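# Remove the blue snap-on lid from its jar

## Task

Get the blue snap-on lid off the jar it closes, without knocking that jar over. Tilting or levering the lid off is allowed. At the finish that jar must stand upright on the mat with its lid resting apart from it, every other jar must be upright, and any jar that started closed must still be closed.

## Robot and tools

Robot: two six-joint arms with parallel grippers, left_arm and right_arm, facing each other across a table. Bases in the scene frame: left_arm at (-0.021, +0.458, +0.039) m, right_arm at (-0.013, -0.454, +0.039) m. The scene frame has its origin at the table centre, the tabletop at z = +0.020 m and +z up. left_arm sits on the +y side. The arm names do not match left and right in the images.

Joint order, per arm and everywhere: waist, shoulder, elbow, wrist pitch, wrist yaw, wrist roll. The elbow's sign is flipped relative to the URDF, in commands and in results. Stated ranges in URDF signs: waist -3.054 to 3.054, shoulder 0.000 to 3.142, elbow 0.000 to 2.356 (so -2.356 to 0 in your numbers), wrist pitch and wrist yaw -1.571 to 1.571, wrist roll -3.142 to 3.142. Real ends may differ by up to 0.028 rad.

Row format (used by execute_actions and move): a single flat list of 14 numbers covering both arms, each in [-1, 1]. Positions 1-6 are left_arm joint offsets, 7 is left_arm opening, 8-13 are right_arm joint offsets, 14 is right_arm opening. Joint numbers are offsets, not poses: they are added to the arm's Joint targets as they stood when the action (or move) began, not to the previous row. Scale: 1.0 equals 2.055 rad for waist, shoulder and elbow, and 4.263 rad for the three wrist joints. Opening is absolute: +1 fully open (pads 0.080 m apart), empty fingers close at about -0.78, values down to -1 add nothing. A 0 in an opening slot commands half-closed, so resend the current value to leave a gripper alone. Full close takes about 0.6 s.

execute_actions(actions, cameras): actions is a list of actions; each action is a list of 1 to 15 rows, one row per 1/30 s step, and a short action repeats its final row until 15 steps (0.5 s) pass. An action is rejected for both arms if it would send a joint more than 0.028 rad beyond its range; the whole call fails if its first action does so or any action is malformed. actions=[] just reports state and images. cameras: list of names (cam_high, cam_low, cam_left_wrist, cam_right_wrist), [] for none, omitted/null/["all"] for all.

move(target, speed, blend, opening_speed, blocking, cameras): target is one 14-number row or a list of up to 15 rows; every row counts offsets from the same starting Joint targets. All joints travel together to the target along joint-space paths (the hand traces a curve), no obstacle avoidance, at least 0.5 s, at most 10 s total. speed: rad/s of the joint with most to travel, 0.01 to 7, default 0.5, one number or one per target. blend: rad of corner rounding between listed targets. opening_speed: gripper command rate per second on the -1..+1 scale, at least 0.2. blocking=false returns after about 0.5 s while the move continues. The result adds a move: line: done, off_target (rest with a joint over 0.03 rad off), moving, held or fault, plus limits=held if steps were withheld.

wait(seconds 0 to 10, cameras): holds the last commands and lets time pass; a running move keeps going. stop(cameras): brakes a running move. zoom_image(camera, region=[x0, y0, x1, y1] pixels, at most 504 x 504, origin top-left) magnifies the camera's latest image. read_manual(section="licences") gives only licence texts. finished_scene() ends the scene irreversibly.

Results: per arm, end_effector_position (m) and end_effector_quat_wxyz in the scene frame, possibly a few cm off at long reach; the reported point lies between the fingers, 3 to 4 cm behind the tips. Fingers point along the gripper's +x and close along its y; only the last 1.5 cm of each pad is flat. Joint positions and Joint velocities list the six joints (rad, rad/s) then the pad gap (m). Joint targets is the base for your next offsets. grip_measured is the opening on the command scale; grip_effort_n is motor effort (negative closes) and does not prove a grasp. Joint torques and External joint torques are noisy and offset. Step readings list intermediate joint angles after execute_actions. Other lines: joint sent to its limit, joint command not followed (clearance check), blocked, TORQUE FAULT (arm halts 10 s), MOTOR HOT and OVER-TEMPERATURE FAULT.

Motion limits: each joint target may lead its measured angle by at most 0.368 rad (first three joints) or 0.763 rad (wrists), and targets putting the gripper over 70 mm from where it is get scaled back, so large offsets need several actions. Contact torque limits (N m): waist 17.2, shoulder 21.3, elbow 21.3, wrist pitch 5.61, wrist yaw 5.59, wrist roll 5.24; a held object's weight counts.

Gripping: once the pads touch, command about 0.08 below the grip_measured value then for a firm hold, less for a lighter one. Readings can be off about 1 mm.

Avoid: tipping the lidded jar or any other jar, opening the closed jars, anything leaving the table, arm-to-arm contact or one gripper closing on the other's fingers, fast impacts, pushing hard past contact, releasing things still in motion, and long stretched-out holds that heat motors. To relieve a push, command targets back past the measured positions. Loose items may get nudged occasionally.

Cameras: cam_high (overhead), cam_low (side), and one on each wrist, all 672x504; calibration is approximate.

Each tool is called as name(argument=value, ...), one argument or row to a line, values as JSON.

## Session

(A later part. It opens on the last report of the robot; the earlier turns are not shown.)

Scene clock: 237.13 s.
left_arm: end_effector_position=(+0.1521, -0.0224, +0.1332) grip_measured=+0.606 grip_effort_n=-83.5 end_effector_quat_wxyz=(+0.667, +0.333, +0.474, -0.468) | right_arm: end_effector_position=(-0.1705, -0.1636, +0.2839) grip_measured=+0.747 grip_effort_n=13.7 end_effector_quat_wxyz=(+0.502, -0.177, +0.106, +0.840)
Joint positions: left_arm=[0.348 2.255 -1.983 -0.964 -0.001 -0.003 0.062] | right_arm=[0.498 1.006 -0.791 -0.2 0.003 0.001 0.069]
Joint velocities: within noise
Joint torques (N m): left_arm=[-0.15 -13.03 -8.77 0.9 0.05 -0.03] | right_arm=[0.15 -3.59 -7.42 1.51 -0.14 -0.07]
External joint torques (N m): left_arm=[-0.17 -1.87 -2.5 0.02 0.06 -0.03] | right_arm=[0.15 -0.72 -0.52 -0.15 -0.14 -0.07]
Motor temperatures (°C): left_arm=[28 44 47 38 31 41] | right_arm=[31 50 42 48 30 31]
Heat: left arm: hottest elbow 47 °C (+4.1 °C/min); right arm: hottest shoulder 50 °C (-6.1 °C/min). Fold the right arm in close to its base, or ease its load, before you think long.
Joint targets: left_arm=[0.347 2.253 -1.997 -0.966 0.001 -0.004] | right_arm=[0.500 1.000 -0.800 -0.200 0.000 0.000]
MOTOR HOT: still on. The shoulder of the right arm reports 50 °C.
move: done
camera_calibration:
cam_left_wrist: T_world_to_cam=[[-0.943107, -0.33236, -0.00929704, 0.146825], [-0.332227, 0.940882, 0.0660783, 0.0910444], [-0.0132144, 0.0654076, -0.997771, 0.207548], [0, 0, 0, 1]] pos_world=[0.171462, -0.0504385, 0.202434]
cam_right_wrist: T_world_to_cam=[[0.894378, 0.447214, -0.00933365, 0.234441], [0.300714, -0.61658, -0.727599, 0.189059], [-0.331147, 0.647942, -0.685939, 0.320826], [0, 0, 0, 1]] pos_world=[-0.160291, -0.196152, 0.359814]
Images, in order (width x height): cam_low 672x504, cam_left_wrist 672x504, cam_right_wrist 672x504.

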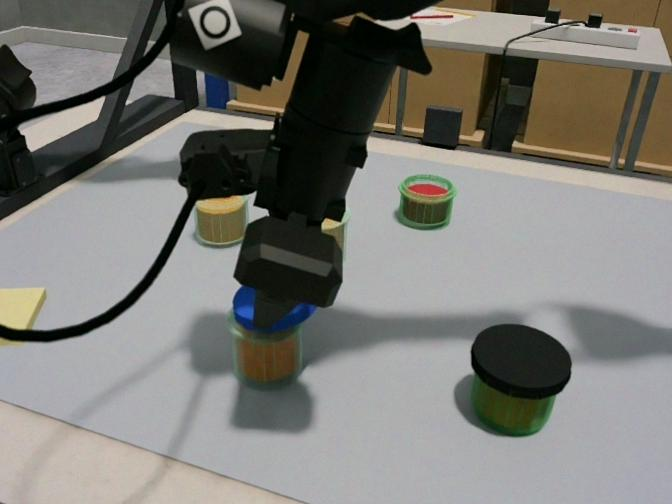

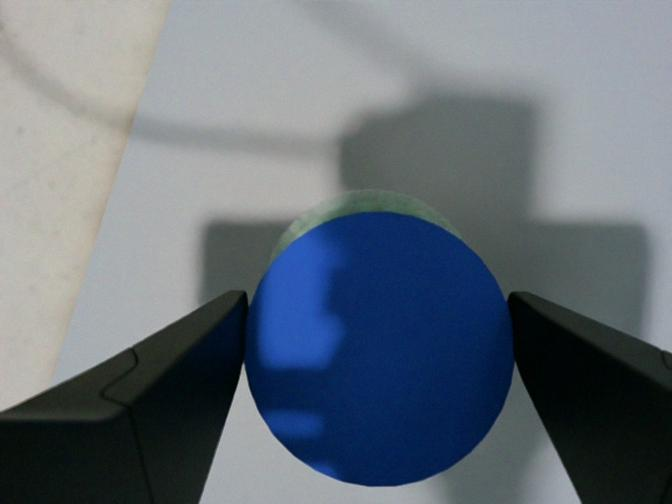

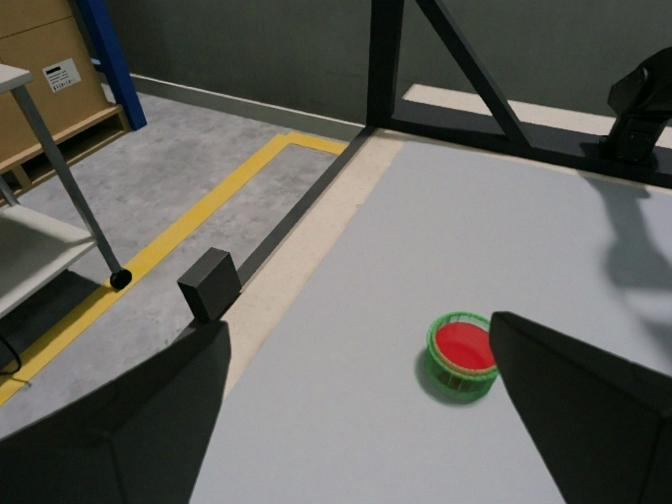

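move(
  target=[0,-0.0128,-0.0612,-0.0356,0,0,0.56,0,0,0,0,0,0,0.75],
  speed=0.12,
  cameras=["cam_low","cam_left_wrist","cam_high"],
)

zoom_image(
  camera="cam_low",
  region=[190, 210, 350, 400],
)

Scene clock: 241.67 s.
left_arm: end_effector_position=(+0.1497, -0.0157, +0.1694) grip_measured=+0.606 grip_effort_n=-83.5 end_effector_quat_wxyz=(+0.664, +0.336, +0.479, -0.466) | right_arm: end_effector_position=(-0.1705, -0.1636, +0.2839) grip_measured=+0.747 grip_effort_n=13.7 end_effector_quat_wxyz=(+0.502, -0.177, +0.106, +0.840)
Joint positions: left_arm=[0.348 2.24 -2.106 -1.115 -0.001 -0.003 0.062] | right_arm=[0.498 1.006 -0.791 -0.2 0.003 0.001 0.069]
Joint velocities: within noise
Joint torques (N m): left_arm=[-0.09 -14.4 -9.1 0.86 0.06 -0.06] | right_arm=[0.29 -3.54 -7.59 1.5 -0.16 -0.08]
External joint torques (N m): left_arm=[-0.07 -3.54 -2.95 0.01 0.06 -0.06] | right_arm=[0.27 -0.6 -0.65 -0.16 -0.15 -0.08]
Motor temperatures (°C): left_arm=[28 45 47 38 31 41] | right_arm=[31 49 43 48 30 31]
Heat: left arm: hottest elbow 47 °C (+4.0 °C/min); right arm: hottest shoulder 49 °C (-7.0 °C/min). Fold the right arm in close to its base, or ease its load, before you think long.
Joint targets: left_arm=[0.347 2.227 -2.122 -1.117 0.001 -0.004] | right_arm=[0.500 1.000 -0.800 -0.200 0.000 0.000]
MOTOR HOT: still on. The shoulder of the right arm reports 49 °C.
move: done
camera_calibration:
cam_left_wrist: T_world_to_cam=[[-0.943152, -0.332233, -0.00920562, 0.147095], [-0.331888, 0.939975, 0.0793588, 0.0792401], [-0.0177126, 0.0779027, -0.996804, 0.243829], [0, 0, 0, 1]] pos_world=[0.169351, -0.0446087, 0.238116]
Images, in order (width x height): cam_high 672x504, cam_low 672x504, cam_left_wrist 672x504.

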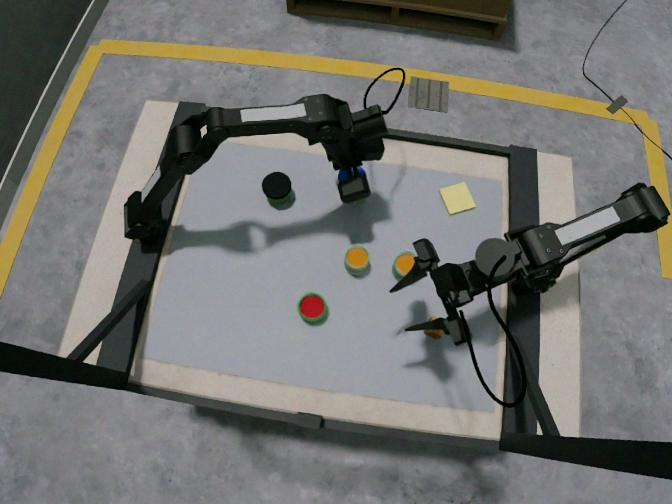

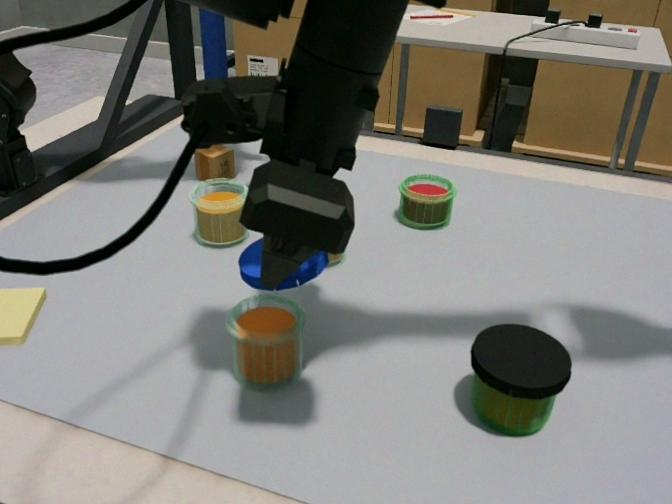

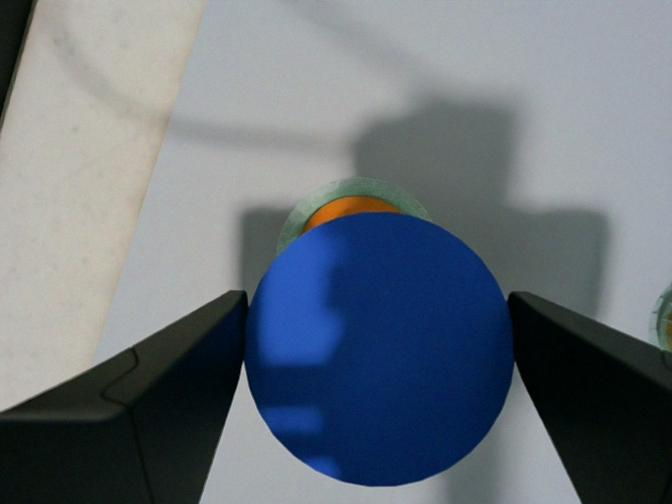

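Scaled by 2.653.

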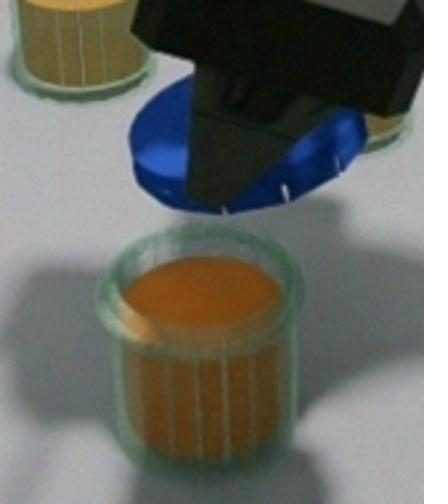

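move(
  target=[-0.0827,-0.2796,0.4921,0.1475,0,0,0.56,0,0,0,0,0,0,0.75],
  speed=0.4,
  cameras=["cam_low","cam_left_wrist","cam_high"],
)

zoom_image(
  camera="cam_low",
  region=[300, 130, 540, 350],
)

Scene clock: 246.63 s.
left_arm: end_effector_position=(+0.0496, +0.0669, +0.1442) grip_measured=+0.606 grip_effort_n=-83.5 end_effector_quat_wxyz=(+0.668, +0.316, +0.379, -0.557) | right_arm: end_effector_position=(-0.1705, -0.1636, +0.2839) grip_measured=+0.747 grip_effort_n=13.3 end_effector_quat_wxyz=(+0.502, -0.177, +0.106, +0.840)
Joint positions: left_arm=[0.181 1.663 -1.125 -0.493 -0.001 -0.003 0.062] | right_arm=[0.498 1.006 -0.791 -0.2 0.003 0.001 0.069]
Joint velocities: within noise
Joint torques (N m): left_arm=[-0.24 -9.53 -5.49 1.66 0.05 -0.05] | right_arm=[0.37 -3.47 -7.57 1.49 -0.15 -0.08]
External joint torques (N m): left_arm=[-0.23 -2.48 0.86 0.49 0.06 -0.05] | right_arm=[0.33 -0.61 -0.74 -0.14 -0.14 -0.08]
Motor temperatures (°C): left_arm=[28 47 47 38 31 41] | right_arm=[31 48 43 48 30 31]
Heat: left arm: hottest shoulder 47 °C (+7.0 °C/min); right arm: hottest shoulder 48 °C (-8.0 °C/min). Fold the right arm in close to its base, or ease its load, before you think long.
Joint targets: left_arm=[0.177 1.652 -1.111 -0.489 0.001 -0.004] | right_arm=[0.500 1.000 -0.800 -0.200 0.000 0.000]
MOTOR HOT: still on. The shoulder of the right arm reports 48 °C.
move: done
camera_calibration:
cam_left_wrist: T_world_to_cam=[[-0.984961, -0.172472, -0.0102855, 0.0715109], [-0.169423, 0.975793, -0.138288, -0.00863546], [0.0338874, -0.134466, -0.990339, 0.221264], [0, 0, 0, 1]] pos_world=[0.0614743, 0.0505124, 0.218667]
Images, in order (width x height): cam_high 672x504, cam_low 672x504, cam_left_wrist 672x504.

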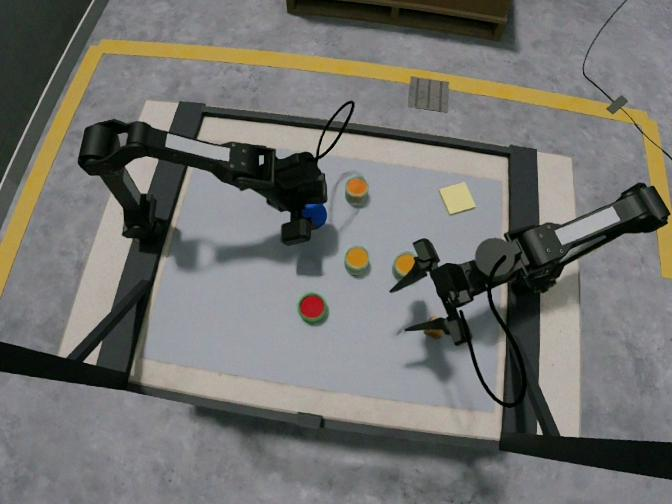

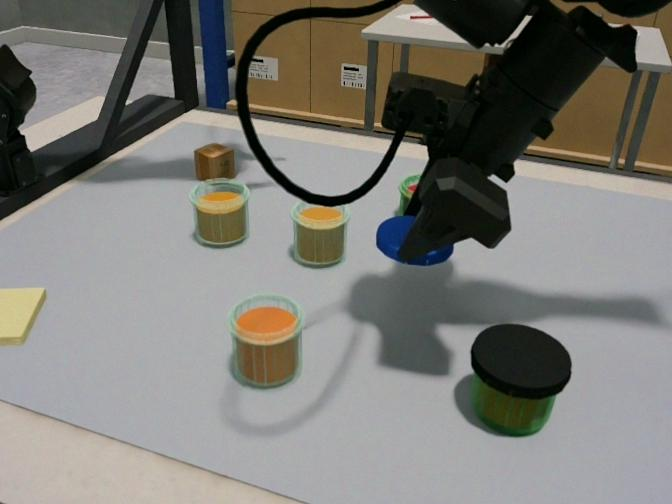

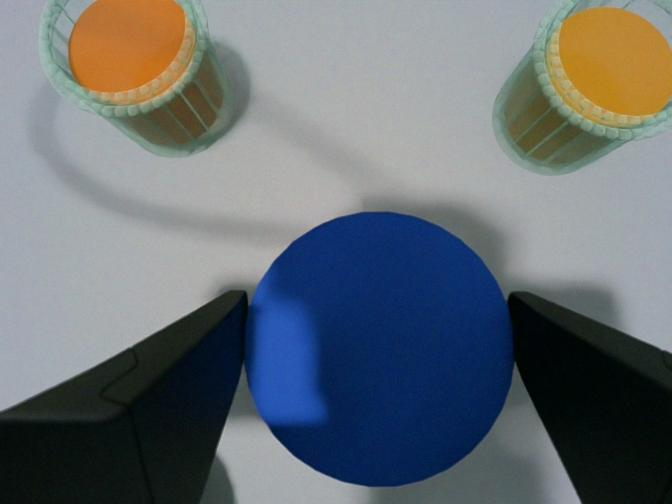

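Scaled by 2.100.

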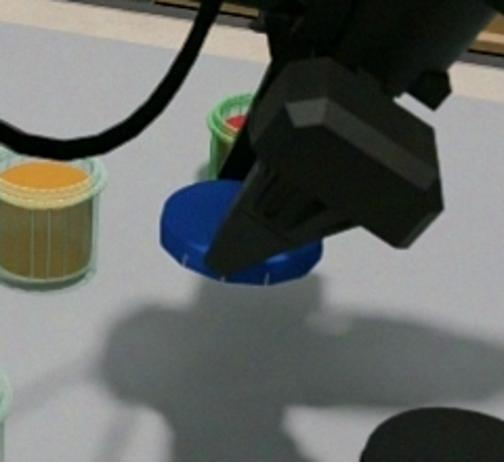

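zoom_image(
  camera="cam_low",
  region=[365, 200, 465, 275],
)

Scaled by 5.040.

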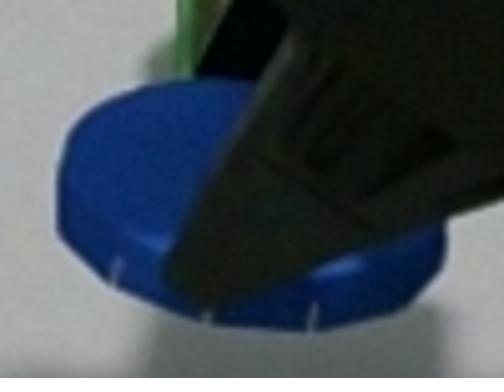

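move(
  target=[0,0.0582,0.0327,0.0296,0,0,0.56,0,0,0,0,0,0,0.75],
  speed=0.1,
  cameras=["cam_low","cam_left_wrist"],
)

zoom_image(
  camera="cam_low",
  region=[350, 200, 500, 320],
)

Scene clock: 253.90 s.
left_arm: end_effector_position=(+0.0500, +0.0647, +0.0959) grip_measured=+0.606 grip_effort_n=-83.5 end_effector_quat_wxyz=(+0.660, +0.328, +0.393, -0.550) | right_arm: end_effector_position=(-0.1705, -0.1636, +0.2839) grip_measured=+0.747 grip_effort_n=13.7 end_effector_quat_wxyz=(+0.502, -0.177, +0.106, +0.840)
Joint positions: left_arm=[0.181 1.765 -1.056 -0.366 -0.001 -0.003 0.062] | right_arm=[0.498 1.006 -0.791 -0.2 0.003 0.001 0.069]
Joint velocities: within noise
Joint torques (N m): left_arm=[-0.26 -7.66 -5.17 1.56 0.07 -0.05] | right_arm=[0.17 -3.48 -7.56 1.49 -0.15 -0.08]
External joint torques (N m): left_arm=[-0.23 -0.28 0.72 0.46 0.07 -0.05] | right_arm=[0.18 -0.62 -0.69 -0.15 -0.16 -0.08]
Motor temperatures (°C): left_arm=[28 48 45 38 31 41] | right_arm=[31 47 44 48 30 31]
Heat: left arm: hottest shoulder 48 °C (+7.0 °C/min); right arm: hottest wrist pitch 48 °C (+1.0 °C/min). Fold the right arm in close to its base, or ease its load, before you think long.
Joint targets: left_arm=[0.177 1.772 -1.044 -0.362 0.001 -0.004] | right_arm=[0.500 1.000 -0.800 -0.200 0.000 0.000]
MOTOR HOT: still on. The wrist pitch of the right arm reports 48 °C.
move: done
camera_calibration:
cam_left_wrist: T_world_to_cam=[[-0.985032, -0.172078, -0.0100674, 0.071008], [-0.170372, 0.980811, -0.0947774, -0.0176296], [0.0261833, -0.0916435, -0.995448, 0.171224], [0, 0, 0, 1]] pos_world=[0.0624583, 0.0452018, 0.169488]
Images, in order (width x height): cam_low 672x504, cam_left_wrist 672x504.

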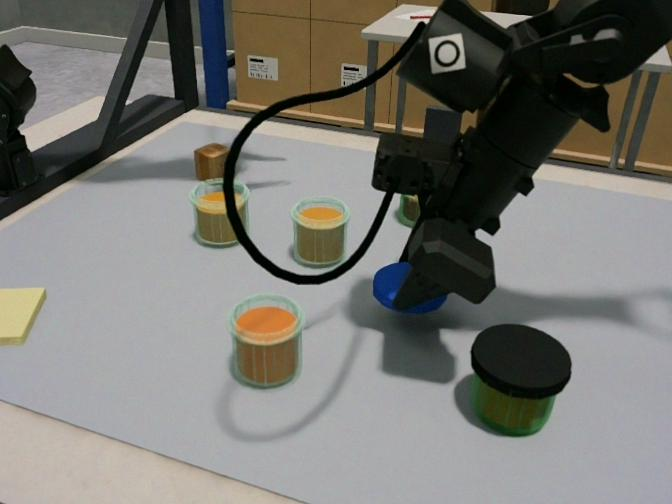

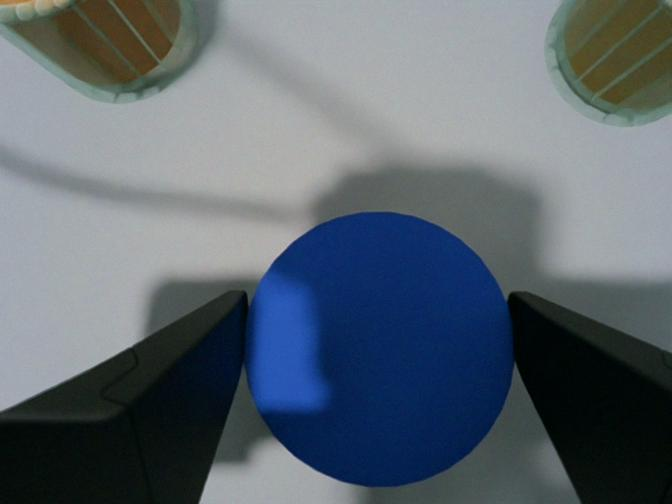

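Scaled by 3.360.

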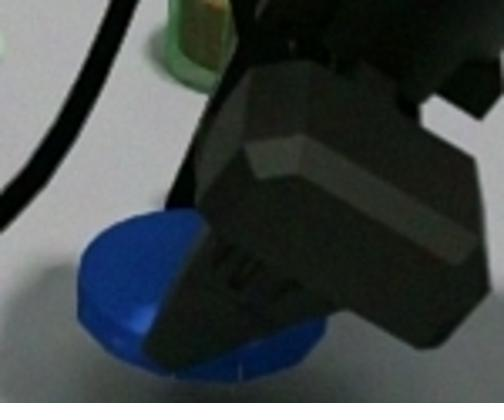

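move(
  target=[0,0.0146,0.0150,0.0143,0,0,0.56,0,0,0,0,0,0,0.75],
  speed=0.06,
  cameras=["cam_low"],
)

zoom_image(
  camera="cam_low",
  region=[350, 220, 500, 340],
)

Scene clock: 255.73 s.
left_arm: end_effector_position=(+0.0501, +0.0642, +0.0812) grip_measured=+0.606 grip_effort_n=-83.5 end_effector_quat_wxyz=(+0.660, +0.328, +0.393, -0.551) | right_arm: end_effector_position=(-0.1705, -0.1636, +0.2839) grip_measured=+0.747 grip_effort_n=13.7 end_effector_quat_wxyz=(+0.502, -0.177, +0.106, +0.840)
Joint positions: left_arm=[0.181 1.794 -1.026 -0.305 -0.001 -0.003 0.062] | right_arm=[0.498 1.006 -0.791 -0.2 0.003 0.001 0.069]
Joint velocities: within noise
Joint torques (N m): left_arm=[-0.28 -7.68 -4.96 1.58 0.06 -0.06] | right_arm=[0.24 -3.52 -7.48 1.5 -0.15 -0.06]
External joint torques (N m): left_arm=[-0.29 -0.28 0.73 0.5 0.07 -0.07] | right_arm=[0.25 -0.61 -0.6 -0.15 -0.16 -0.07]
Motor temperatures (°C): left_arm=[28 48 45 38 31 41] | right_arm=[31 47 44 48 30 31]
Heat: left arm: hottest shoulder 48 °C (+7.0 °C/min); right arm: hottest wrist pitch 48 °C (+1.0 °C/min). Fold the right arm in close to its base, or ease its load, before you think long.
Joint targets: left_arm=[0.177 1.802 -1.013 -0.301 0.001 -0.004] | right_arm=[0.500 1.000 -0.800 -0.200 0.000 0.000]
MOTOR HOT: still on. The wrist pitch of the right arm reports 48 °C.
move: done
Images, in order (width x height): cam_low 672x504.

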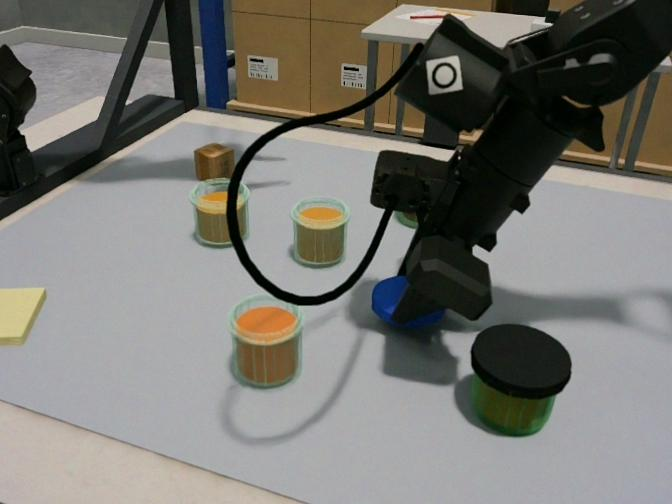

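Scaled by 3.360.

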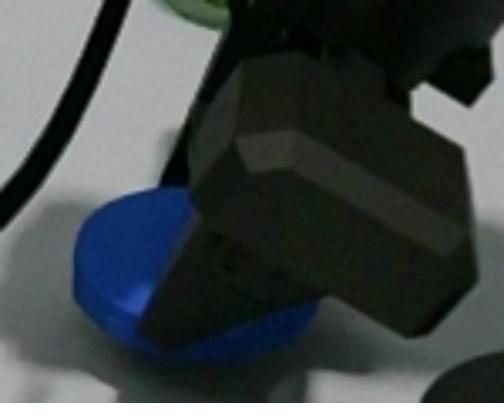

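move(
  target=[0,0.0049,0.0050,0.0048,0,0,0.56,0,0,0,0,0,0,0.75],
  speed=0.04,
  cameras=["cam_low"],
)

zoom_image(
  camera="cam_low",
  region=[350, 240, 500, 360],
)

Scene clock: 256.77 s.
left_arm: end_effector_position=(+0.0501, +0.0642, +0.0762) grip_measured=+0.606 grip_effort_n=-83.5 end_effector_quat_wxyz=(+0.660, +0.327, +0.393, -0.551) | right_arm: end_effector_position=(-0.1705, -0.1636, +0.2839) grip_measured=+0.747 grip_effort_n=13.3 end_effector_quat_wxyz=(+0.502, -0.177, +0.106, +0.840)
Joint positions: left_arm=[0.181 1.804 -1.015 -0.285 -0.001 -0.003 0.062] | right_arm=[0.498 1.006 -0.791 -0.2 0.003 0.001 0.069]
Joint velocities: within noise
Joint torques (N m): left_arm=[-0.27 -7.71 -4.93 1.56 0.05 -0.05] | right_arm=[0.17 -3.51 -7.42 1.48 -0.19 -0.07]
External joint torques (N m): left_arm=[-0.26 -0.25 0.77 0.46 0.05 -0.06] | right_arm=[0.19 -0.55 -0.49 -0.18 -0.19 -0.08]
Motor temperatures (°C): left_arm=[28 47 45 38 31 41] | right_arm=[31 47 44 48 30 31]
Heat: left arm: hottest shoulder 47 °C (+6.0 °C/min); right arm: hottest wrist pitch 48 °C (+1.0 °C/min). Fold the right arm in close to its base, or ease its load, before you think long.
Joint targets: left_arm=[0.177 1.812 -1.003 -0.281 0.001 -0.004] | right_arm=[0.500 1.000 -0.800 -0.200 0.000 0.000]
MOTOR HOT: still on. The wrist pitch of the right arm reports 48 °C.
move: done
Images, in order (width x height): cam_low 672x504.

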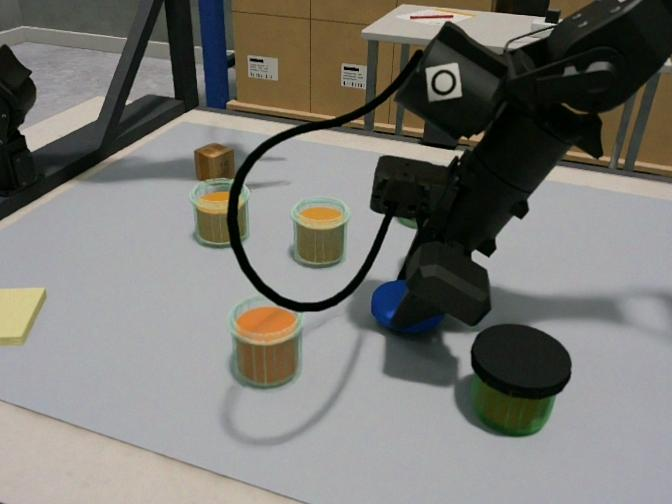

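Scaled by 3.360.

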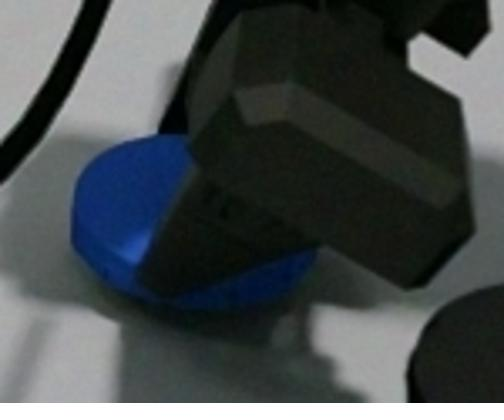

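move(
  target=[0,0.0049,0.0050,0.0048,0,0,0.56,0,0,0,0,0,0,0.75],
  speed=0.04,
  cameras=["cam_low"],
)

zoom_image(
  camera="cam_low",
  region=[350, 240, 500, 360],
)

Scene clock: 257.97 s.
left_arm: end_effector_position=(+0.0501, +0.0643, +0.0711) grip_measured=+0.606 grip_effort_n=-83.5 end_effector_quat_wxyz=(+0.660, +0.328, +0.393, -0.551) | right_arm: end_effector_position=(-0.1705, -0.1636, +0.2839) grip_measured=+0.747 grip_effort_n=13.3 end_effector_quat_wxyz=(+0.502, -0.177, +0.106, +0.840)
Joint positions: left_arm=[0.181 1.814 -1.005 -0.264 -0.001 -0.003 0.062] | right_arm=[0.498 1.006 -0.791 -0.2 0.003 0.001 0.069]
Joint velocities: within noise
Joint torques (N m): left_arm=[-0.27 -7.66 -4.83 1.59 0.05 -0.06] | right_arm=[0.22 -3.44 -7.52 1.5 -0.15 -0.09]
External joint torques (N m): left_arm=[-0.22 -0.14 0.84 0.48 0.05 -0.07] | right_arm=[0.21 -0.59 -0.74 -0.11 -0.15 -0.09]
Motor temperatures (°C): left_arm=[28 47 44 38 31 41] | right_arm=[31 47 44 48 30 31]
Heat: left arm: hottest shoulder 47 °C (+6.0 °C/min); right arm: hottest wrist pitch 48 °C (+1.0 °C/min). Fold the right arm in close to its base, or ease its load, before you think long.
Joint targets: left_arm=[0.177 1.822 -0.992 -0.261 0.001 -0.004] | right_arm=[0.500 1.000 -0.800 -0.200 0.000 0.000]
MOTOR HOT: still on. The wrist pitch of the right arm reports 48 °C.
move: done
Images, in order (width x height): cam_low 672x504.

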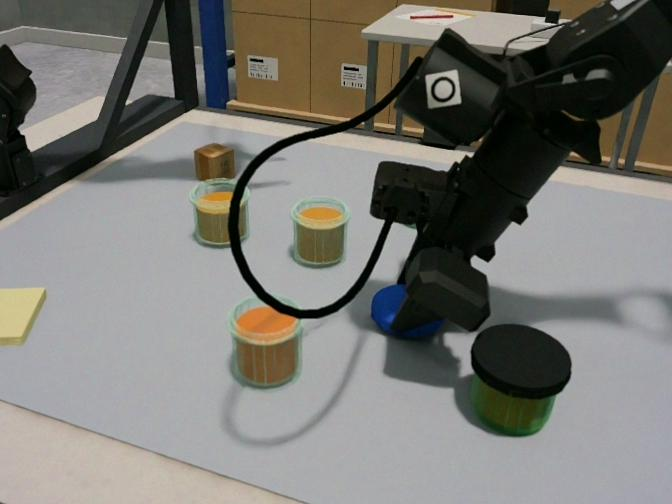

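Scaled by 3.360.

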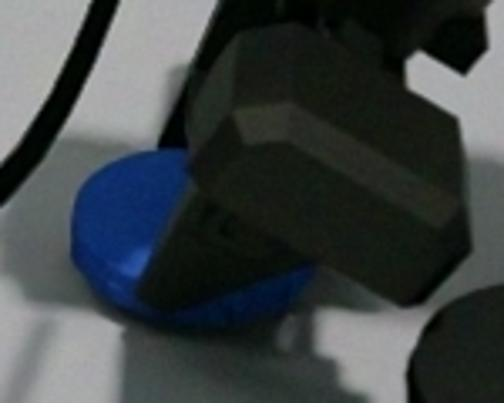

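move(
  target=[0,0.0030,0.0030,0.0029,0,0,0.56,0,0,0,0,0,0,0.75],
  speed=0.03,
  cameras=["cam_low"],
)

zoom_image(
  camera="cam_low",
  region=[350, 240, 500, 360],
)

Scene clock: 258.87 s.
left_arm: end_effector_position=(+0.0501, +0.0644, +0.0682) grip_measured=+0.606 grip_effort_n=-83.5 end_effector_quat_wxyz=(+0.660, +0.328, +0.393, -0.551) | right_arm: end_effector_position=(-0.1705, -0.1636, +0.2839) grip_measured=+0.747 grip_effort_n=13.7 end_effector_quat_wxyz=(+0.502, -0.177, +0.106, +0.840)
Joint positions: left_arm=[0.181 1.82 -0.999 -0.252 -0.001 -0.003 0.062] | right_arm=[0.498 1.006 -0.791 -0.2 0.003 0.001 0.069]
Joint velocities: within noise
Joint torques (N m): left_arm=[-0.29 -7.66 -4.82 1.59 0.05 -0.05] | right_arm=[0.23 -3.62 -7.51 1.49 -0.15 -0.05]
External joint torques (N m): left_arm=[-0.33 -0.11 0.8 0.49 0.06 -0.05] | right_arm=[0.2 -0.78 -0.72 -0.13 -0.14 -0.05]
Motor temperatures (°C): left_arm=[28 47 44 38 31 41] | right_arm=[31 47 44 48 30 31]
Heat: left arm: hottest shoulder 47 °C (+6.0 °C/min); right arm: hottest wrist pitch 48 °C (+0.0 °C/min). Fold the right arm in close to its base, or ease its load, before you think long.
Joint targets: left_arm=[0.177 1.828 -0.986 -0.248 0.001 -0.004] | right_arm=[0.500 1.000 -0.800 -0.200 0.000 0.000]
MOTOR HOT: still on. The wrist pitch of the right arm reports 48 °C.
move: done
Images, in order (width x height): cam_low 672x504.

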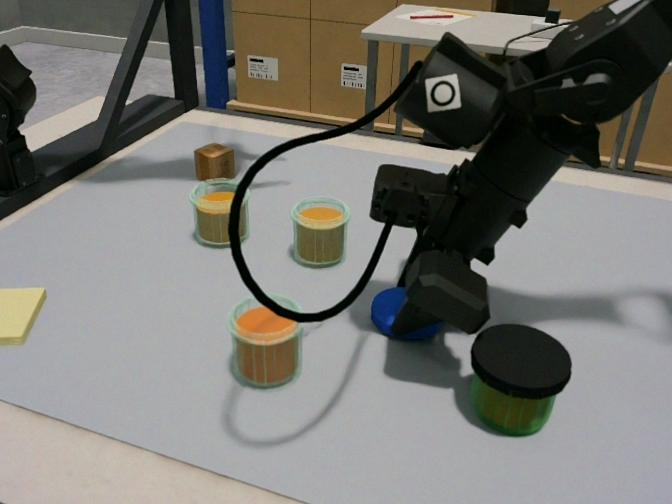

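Scaled by 3.360.

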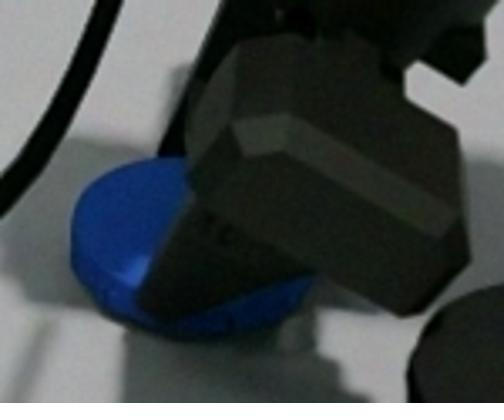

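move(
  target=[0,0.0030,0.0030,0.0029,0,0,0.56,0,0,0,0,0,0,0.75],
  speed=0.03,
  cameras=["cam_low","cam_left_wrist"],
)

zoom_image(
  camera="cam_low",
  region=[350, 240, 500, 360],
)

Scene clock: 260.53 s.
left_arm: end_effector_position=(+0.0501, +0.0645, +0.0652) grip_measured=+0.606 grip_effort_n=-83.5 end_effector_quat_wxyz=(+0.660, +0.327, +0.393, -0.551) | right_arm: end_effector_position=(-0.1705, -0.1636, +0.2839) grip_measured=+0.747 grip_effort_n=13.3 end_effector_quat_wxyz=(+0.502, -0.177, +0.106, +0.840)
Joint positions: left_arm=[0.181 1.826 -0.993 -0.24 -0.001 -0.003 0.062] | right_arm=[0.498 1.006 -0.791 -0.2 0.003 0.001 0.069]
Joint velocities: within noise
Joint torques (N m): left_arm=[-0.3 -7.77 -4.7 1.57 0.05 -0.07] | right_arm=[0.2 -3.53 -7.5 1.47 -0.16 -0.07]
External joint torques (N m): left_arm=[-0.29 -0.23 0.9 0.46 0.05 -0.07] | right_arm=[0.2 -0.69 -0.7 -0.14 -0.16 -0.07]
Motor temperatures (°C): left_arm=[28 47 44 38 31 41] | right_arm=[31 47 44 48 30 31]
Heat: left arm: hottest shoulder 47 °C (+6.0 °C/min); right arm: hottest wrist pitch 48 °C (+0.0 °C/min). Fold the right arm in close to its base, or ease its load, before you think long.
Joint targets: left_arm=[0.177 1.834 -0.980 -0.236 0.001 -0.004] | right_arm=[0.500 1.000 -0.800 -0.200 0.000 0.000]
MOTOR HOT: still on. The wrist pitch of the right arm reports 48 °C.
move: done
camera_calibration:
cam_left_wrist: T_world_to_cam=[[-0.985039, -0.172034, -0.0101106, 0.0706862], [-0.170284, 0.980678, -0.0963015, -0.0202257], [0.0264824, -0.0931391, -0.995301, 0.140685], [0, 0, 0, 1]] pos_world=[0.0624588, 0.0450987, 0.138791]
Images, in order (width x height): cam_low 672x504, cam_left_wrist 672x504.

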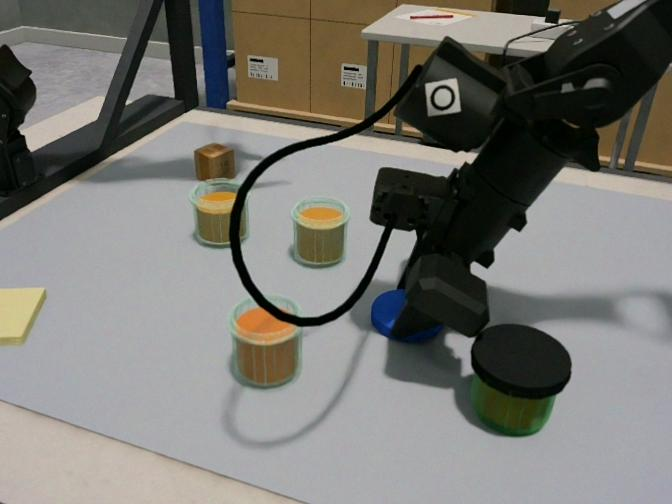

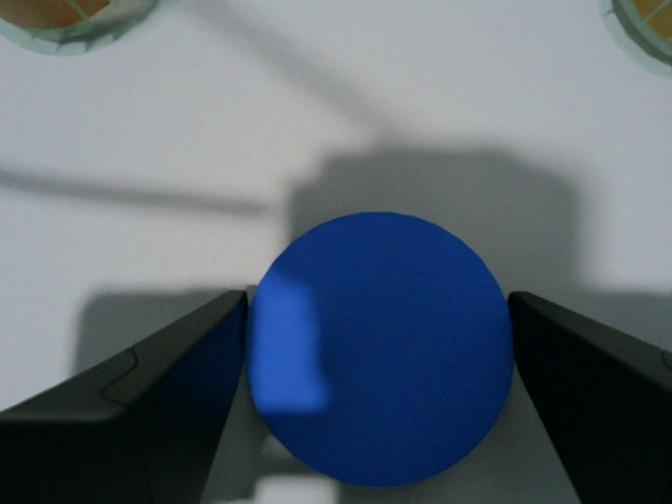

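Scaled by 3.360.

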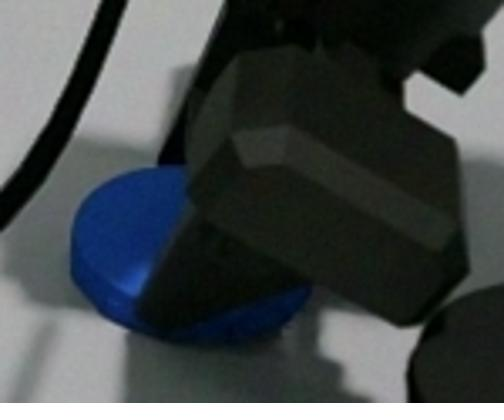

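move(
  target=[0,0.0025,0.0025,0.0024,0,0,0.56,0,0,0,0,0,0,0.75],
  speed=0.03,
  cameras=["cam_low"],
)

zoom_image(
  camera="cam_low",
  region=[360, 280, 460, 355],
)

Scene clock: 262.07 s.
left_arm: end_effector_position=(+0.0501, +0.0643, +0.0636) grip_measured=+0.606 grip_effort_n=-83.5 end_effector_quat_wxyz=(+0.660, +0.327, +0.392, -0.551) | right_arm: end_effector_position=(-0.1705, -0.1636, +0.2839) grip_measured=+0.747 grip_effort_n=13.7 end_effector_quat_wxyz=(+0.502, -0.177, +0.106, +0.840)
Joint positions: left_arm=[0.181 1.83 -0.988 -0.229 -0.001 -0.003 0.062] | right_arm=[0.498 1.006 -0.791 -0.2 0.003 0.001 0.069]
Joint velocities: within noise
Joint torques (N m): left_arm=[-0.36 -7.49 -4.66 1.57 0.04 -0.05] | right_arm=[0.19 -3.52 -7.46 1.48 -0.15 -0.09]
External joint torques (N m): left_arm=[-0.3 0.12 0.98 0.44 0.04 -0.06] | right_arm=[0.19 -0.69 -0.65 -0.14 -0.15 -0.1]
Motor temperatures (°C): left_arm=[28 47 44 38 31 41] | right_arm=[31 46 44 48 30 31]
Heat: left arm: hottest shoulder 47 °C (+6.1 °C/min); right arm: hottest wrist pitch 48 °C (+0.0 °C/min). Fold the right arm in close to its base, or ease its load, before you think long.
Joint targets: left_arm=[0.177 1.839 -0.975 -0.226 0.001 -0.004] | right_arm=[0.500 1.000 -0.800 -0.200 0.000 0.000]
MOTOR HOT: still on. The wrist pitch of the right arm reports 48 °C.
move: done
Images, in order (width x height): cam_low 672x504.

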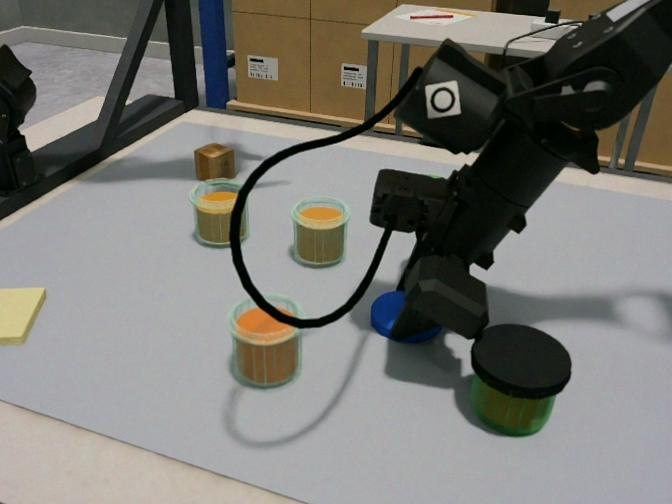

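Scaled by 5.040.

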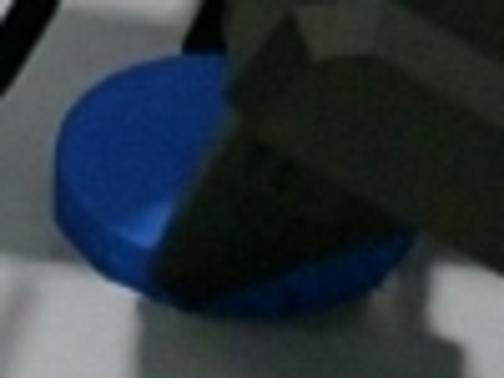

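move(
  target=[0,0.0020,0.0020,0.0019,0,0,0.56,0,0,0,0,0,0,0.75],
  speed=0.03,
  cameras=[],
)

Scene clock: 270.80 s.
left_arm: end_effector_position=(+0.0502, +0.0637, +0.0631) grip_measured=+0.606 grip_effort_n=-83.5 end_effector_quat_wxyz=(+0.661, +0.325, +0.390, -0.552) | right_arm: end_effector_position=(-0.1705, -0.1636, +0.2839) grip_measured=+0.747 grip_effort_n=13.7 end_effector_quat_wxyz=(+0.502, -0.177, +0.106, +0.840)
Joint positions: left_arm=[0.181 1.831 -0.986 -0.221 -0.001 -0.003 0.062] | right_arm=[0.498 1.006 -0.791 -0.2 0.003 0.001 0.069]
Joint velocities: within noise
Joint torques (N m): left_arm=[-0.29 -7.19 -4.45 1.57 0.05 -0.03] | right_arm=[0.18 -3.6 -7.57 1.52 -0.17 -0.13]
External joint torques (N m): left_arm=[-0.28 0.35 1.11 0.45 0.05 -0.03] | right_arm=[0.18 -0.74 -0.75 -0.11 -0.17 -0.13]
Motor temperatures (°C): left_arm=[28 46 43 38 31 41] | right_arm=[31 46 45 48 30 31]
Heat: left arm: hottest shoulder 46 °C (+5.0 °C/min); right arm: hottest wrist pitch 48 °C (-1.0 °C/min). Fold the right arm in close to its base, or ease its load, before you think long.
Joint targets: left_arm=[0.177 1.844 -0.971 -0.217 0.001 -0.004] | right_arm=[0.500 1.000 -0.800 -0.200 0.000 0.000]
MOTOR HOT: still on. The wrist pitch of the right arm reports 48 °C.
move: done
No camera images: "cameras" was empty.

move(
  target=[0,0,0,0,0,0,0.85,0,0,0,0,0,0,0.75],
  opening_speed=0.4,
  cameras=["cam_low","cam_left_wrist"],
)

zoom_image(
  camera="cam_low",
  region=[360, 280, 460, 355],
)

Scene clock: 272.17 s.
left_arm: end_effector_position=(+0.0498, +0.0641, +0.0615) grip_measured=+0.846 grip_effort_n=17.4 end_effector_quat_wxyz=(+0.660, +0.327, +0.391, -0.552) | right_arm: end_effector_position=(-0.1705, -0.1636, +0.2839) grip_measured=+0.747 grip_effort_n=13.7 end_effector_quat_wxyz=(+0.502, -0.177, +0.106, +0.840)
Joint positions: left_arm=[0.18 1.835 -0.984 -0.219 -0.001 -0.003 0.073] | right_arm=[0.498 1.006 -0.791 -0.2 0.003 0.001 0.069]
Joint velocities: within noise
Joint torques (N m): left_arm=[-0.19 -7.63 -4.61 1.46 0.03 -0.05] | right_arm=[0.22 -3.49 -7.53 1.51 -0.16 -0.1]
External joint torques (N m): left_arm=[-0.19 -0.09 0.91 0.36 0.03 -0.05] | right_arm=[0.21 -0.61 -0.71 -0.11 -0.16 -0.1]
Motor temperatures (°C): left_arm=[28 45 42 38 31 41] | right_arm=[31 46 45 48 30 31]
Heat: left arm: hottest shoulder 45 °C (+4.1 °C/min); right arm: hottest wrist pitch 48 °C (+0.0 °C/min). Fold the right arm in close to its base, or ease its load, before you think long.
Joint targets: left_arm=[0.177 1.844 -0.971 -0.217 0.001 -0.004] | right_arm=[0.500 1.000 -0.800 -0.200 0.000 0.000]
MOTOR HOT: still on. The wrist pitch of the right arm reports 48 °C.
move: done
camera_calibration:
cam_left_wrist: T_world_to_cam=[[-0.985191, -0.171184, -0.00971603, 0.0702183], [-0.169386, 0.980497, -0.0996701, -0.0199148], [0.0265885, -0.0965483, -0.994973, 0.13719], [0, 0, 0, 1]] pos_world=[0.0621575, 0.0447921, 0.135197]
Images, in order (width x height): cam_low 672x504, cam_left_wrist 672x504.

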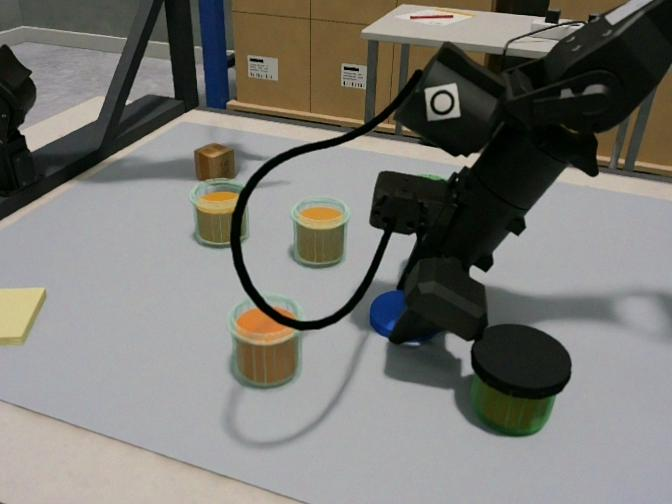

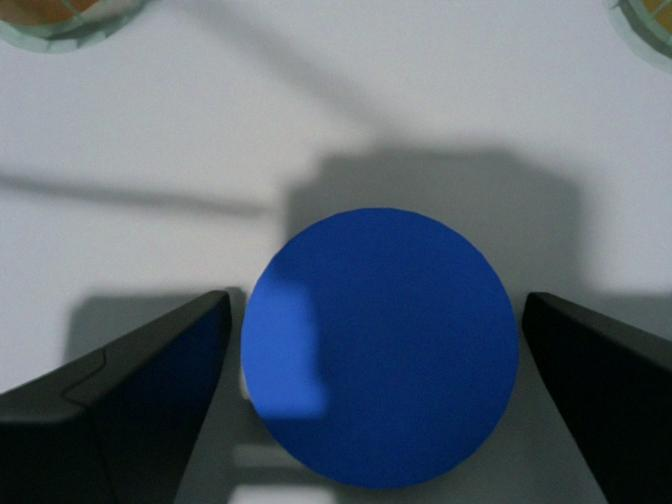

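Scaled by 5.040.

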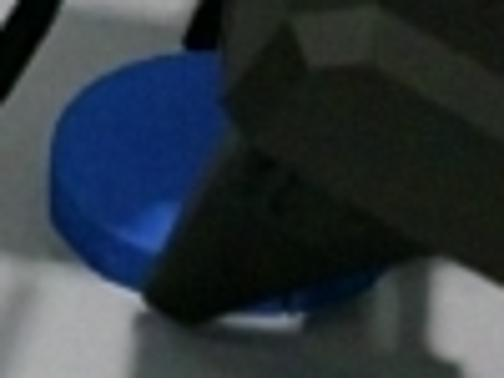

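move(
  target=[0,-0.0934,-0.0681,-0.0638,0,0,0.85,0,0,0,0,0,0,0.75],
  speed=0.2,
  cameras=["cam_high","cam_low","cam_left_wrist"],
)

zoom_image(
  camera="cam_low",
  region=[180, 230, 600, 450],
)

Scene clock: 274.53 s.
left_arm: end_effector_position=(+0.0472, +0.0732, +0.1358) grip_measured=+0.847 grip_effort_n=17.4 end_effector_quat_wxyz=(+0.663, +0.322, +0.385, -0.555) | right_arm: end_effector_position=(-0.1705, -0.1636, +0.2839) grip_measured=+0.747 grip_effort_n=13.7 end_effector_quat_wxyz=(+0.502, -0.177, +0.106, +0.840)
Joint positions: left_arm=[0.177 1.66 -1.096 -0.487 0 -0.003 0.073] | right_arm=[0.498 1.006 -0.791 -0.2 0.003 0.001 0.069]
Joint velocities: within noise
Joint torques (N m): left_arm=[0.03 -9.05 -9 1.18 0.03 -0.07] | right_arm=[0.19 -3.46 -7.52 1.52 -0.15 -0.06]
External joint torques (N m): left_arm=[-0.01 -2.11 -2.75 0.04 0.04 -0.07] | right_arm=[0.2 -0.62 -0.72 -0.09 -0.15 -0.07]
Motor temperatures (°C): left_arm=[28 45 42 38 31 41] | right_arm=[31 45 45 48 30 31]
Heat: left arm: hottest shoulder 45 °C (+4.0 °C/min); right arm: hottest wrist pitch 48 °C (+0.0 °C/min). Fold the right arm in close to its base, or ease its load, before you think long.
Joint targets: left_arm=[0.177 1.651 -1.111 -0.489 0.001 -0.004] | right_arm=[0.500 1.000 -0.800 -0.200 0.000 0.000]
MOTOR HOT: still on. The wrist pitch of the right arm reports 48 °C.
move: done
camera_calibration:
cam_left_wrist: T_world_to_cam=[[-0.985593, -0.168867, -0.00950302, 0.0697299], [-0.166594, 0.978958, -0.117848, -0.0194931], [0.0292037, -0.114567, -0.992986, 0.212958], [0, 0, 0, 1]] pos_world=[0.0592587, 0.055256, 0.20983]
Images, in order (width x height): cam_high 672x504, cam_low 672x504, cam_left_wrist 672x504.

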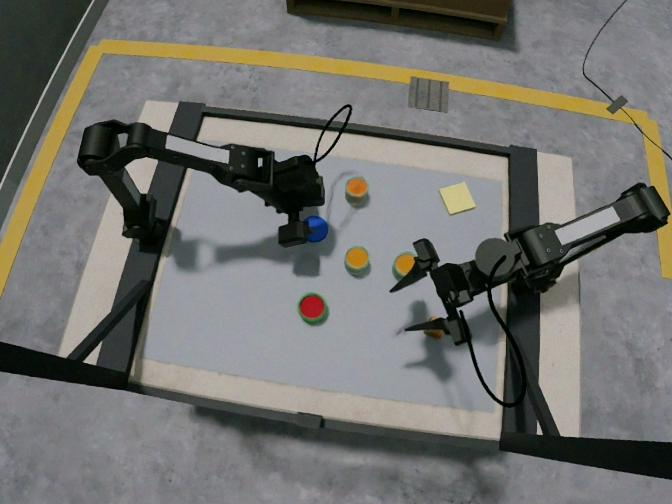

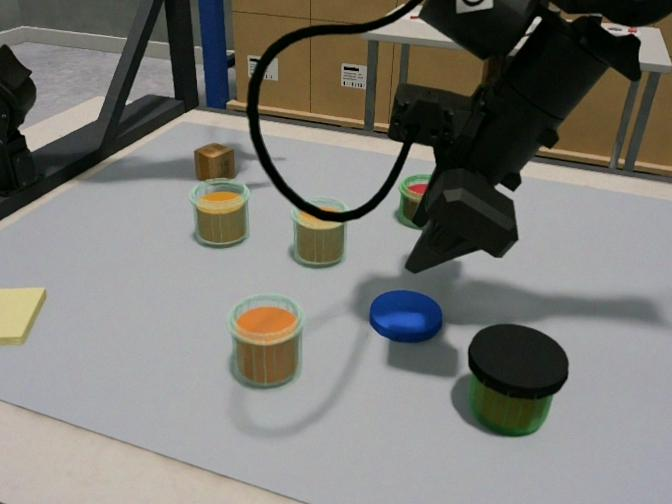

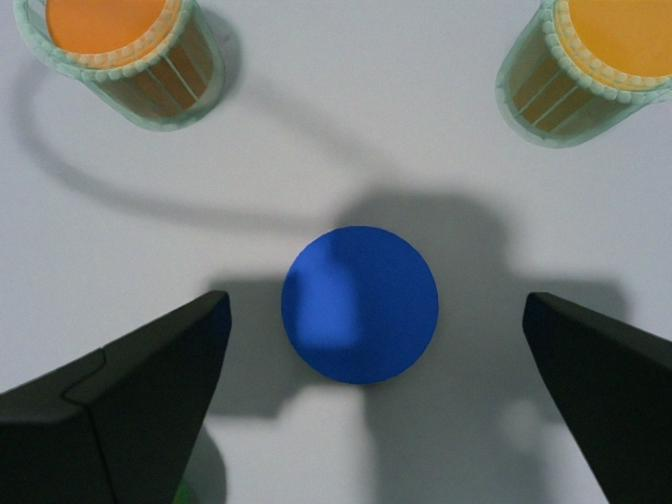

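Scaled by 1.200.

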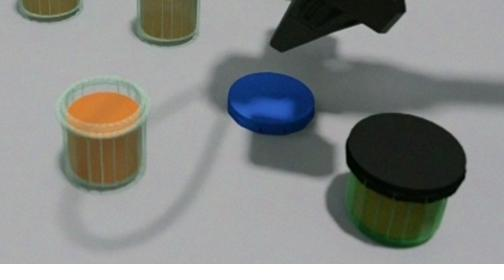

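zoom_image(
  camera="cam_low",
  region=[440, 300, 600, 450],
)

Scaled by 3.150.

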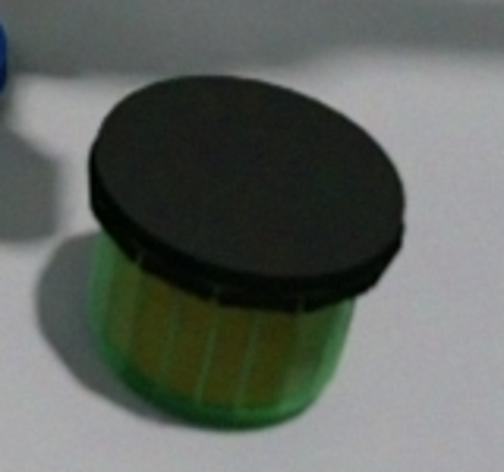

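zoom_image(
  camera="cam_high",
  region=[230, 150, 410, 285],
)

Scaled by 2.800.

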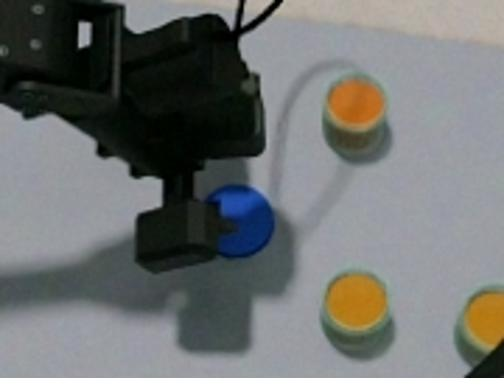

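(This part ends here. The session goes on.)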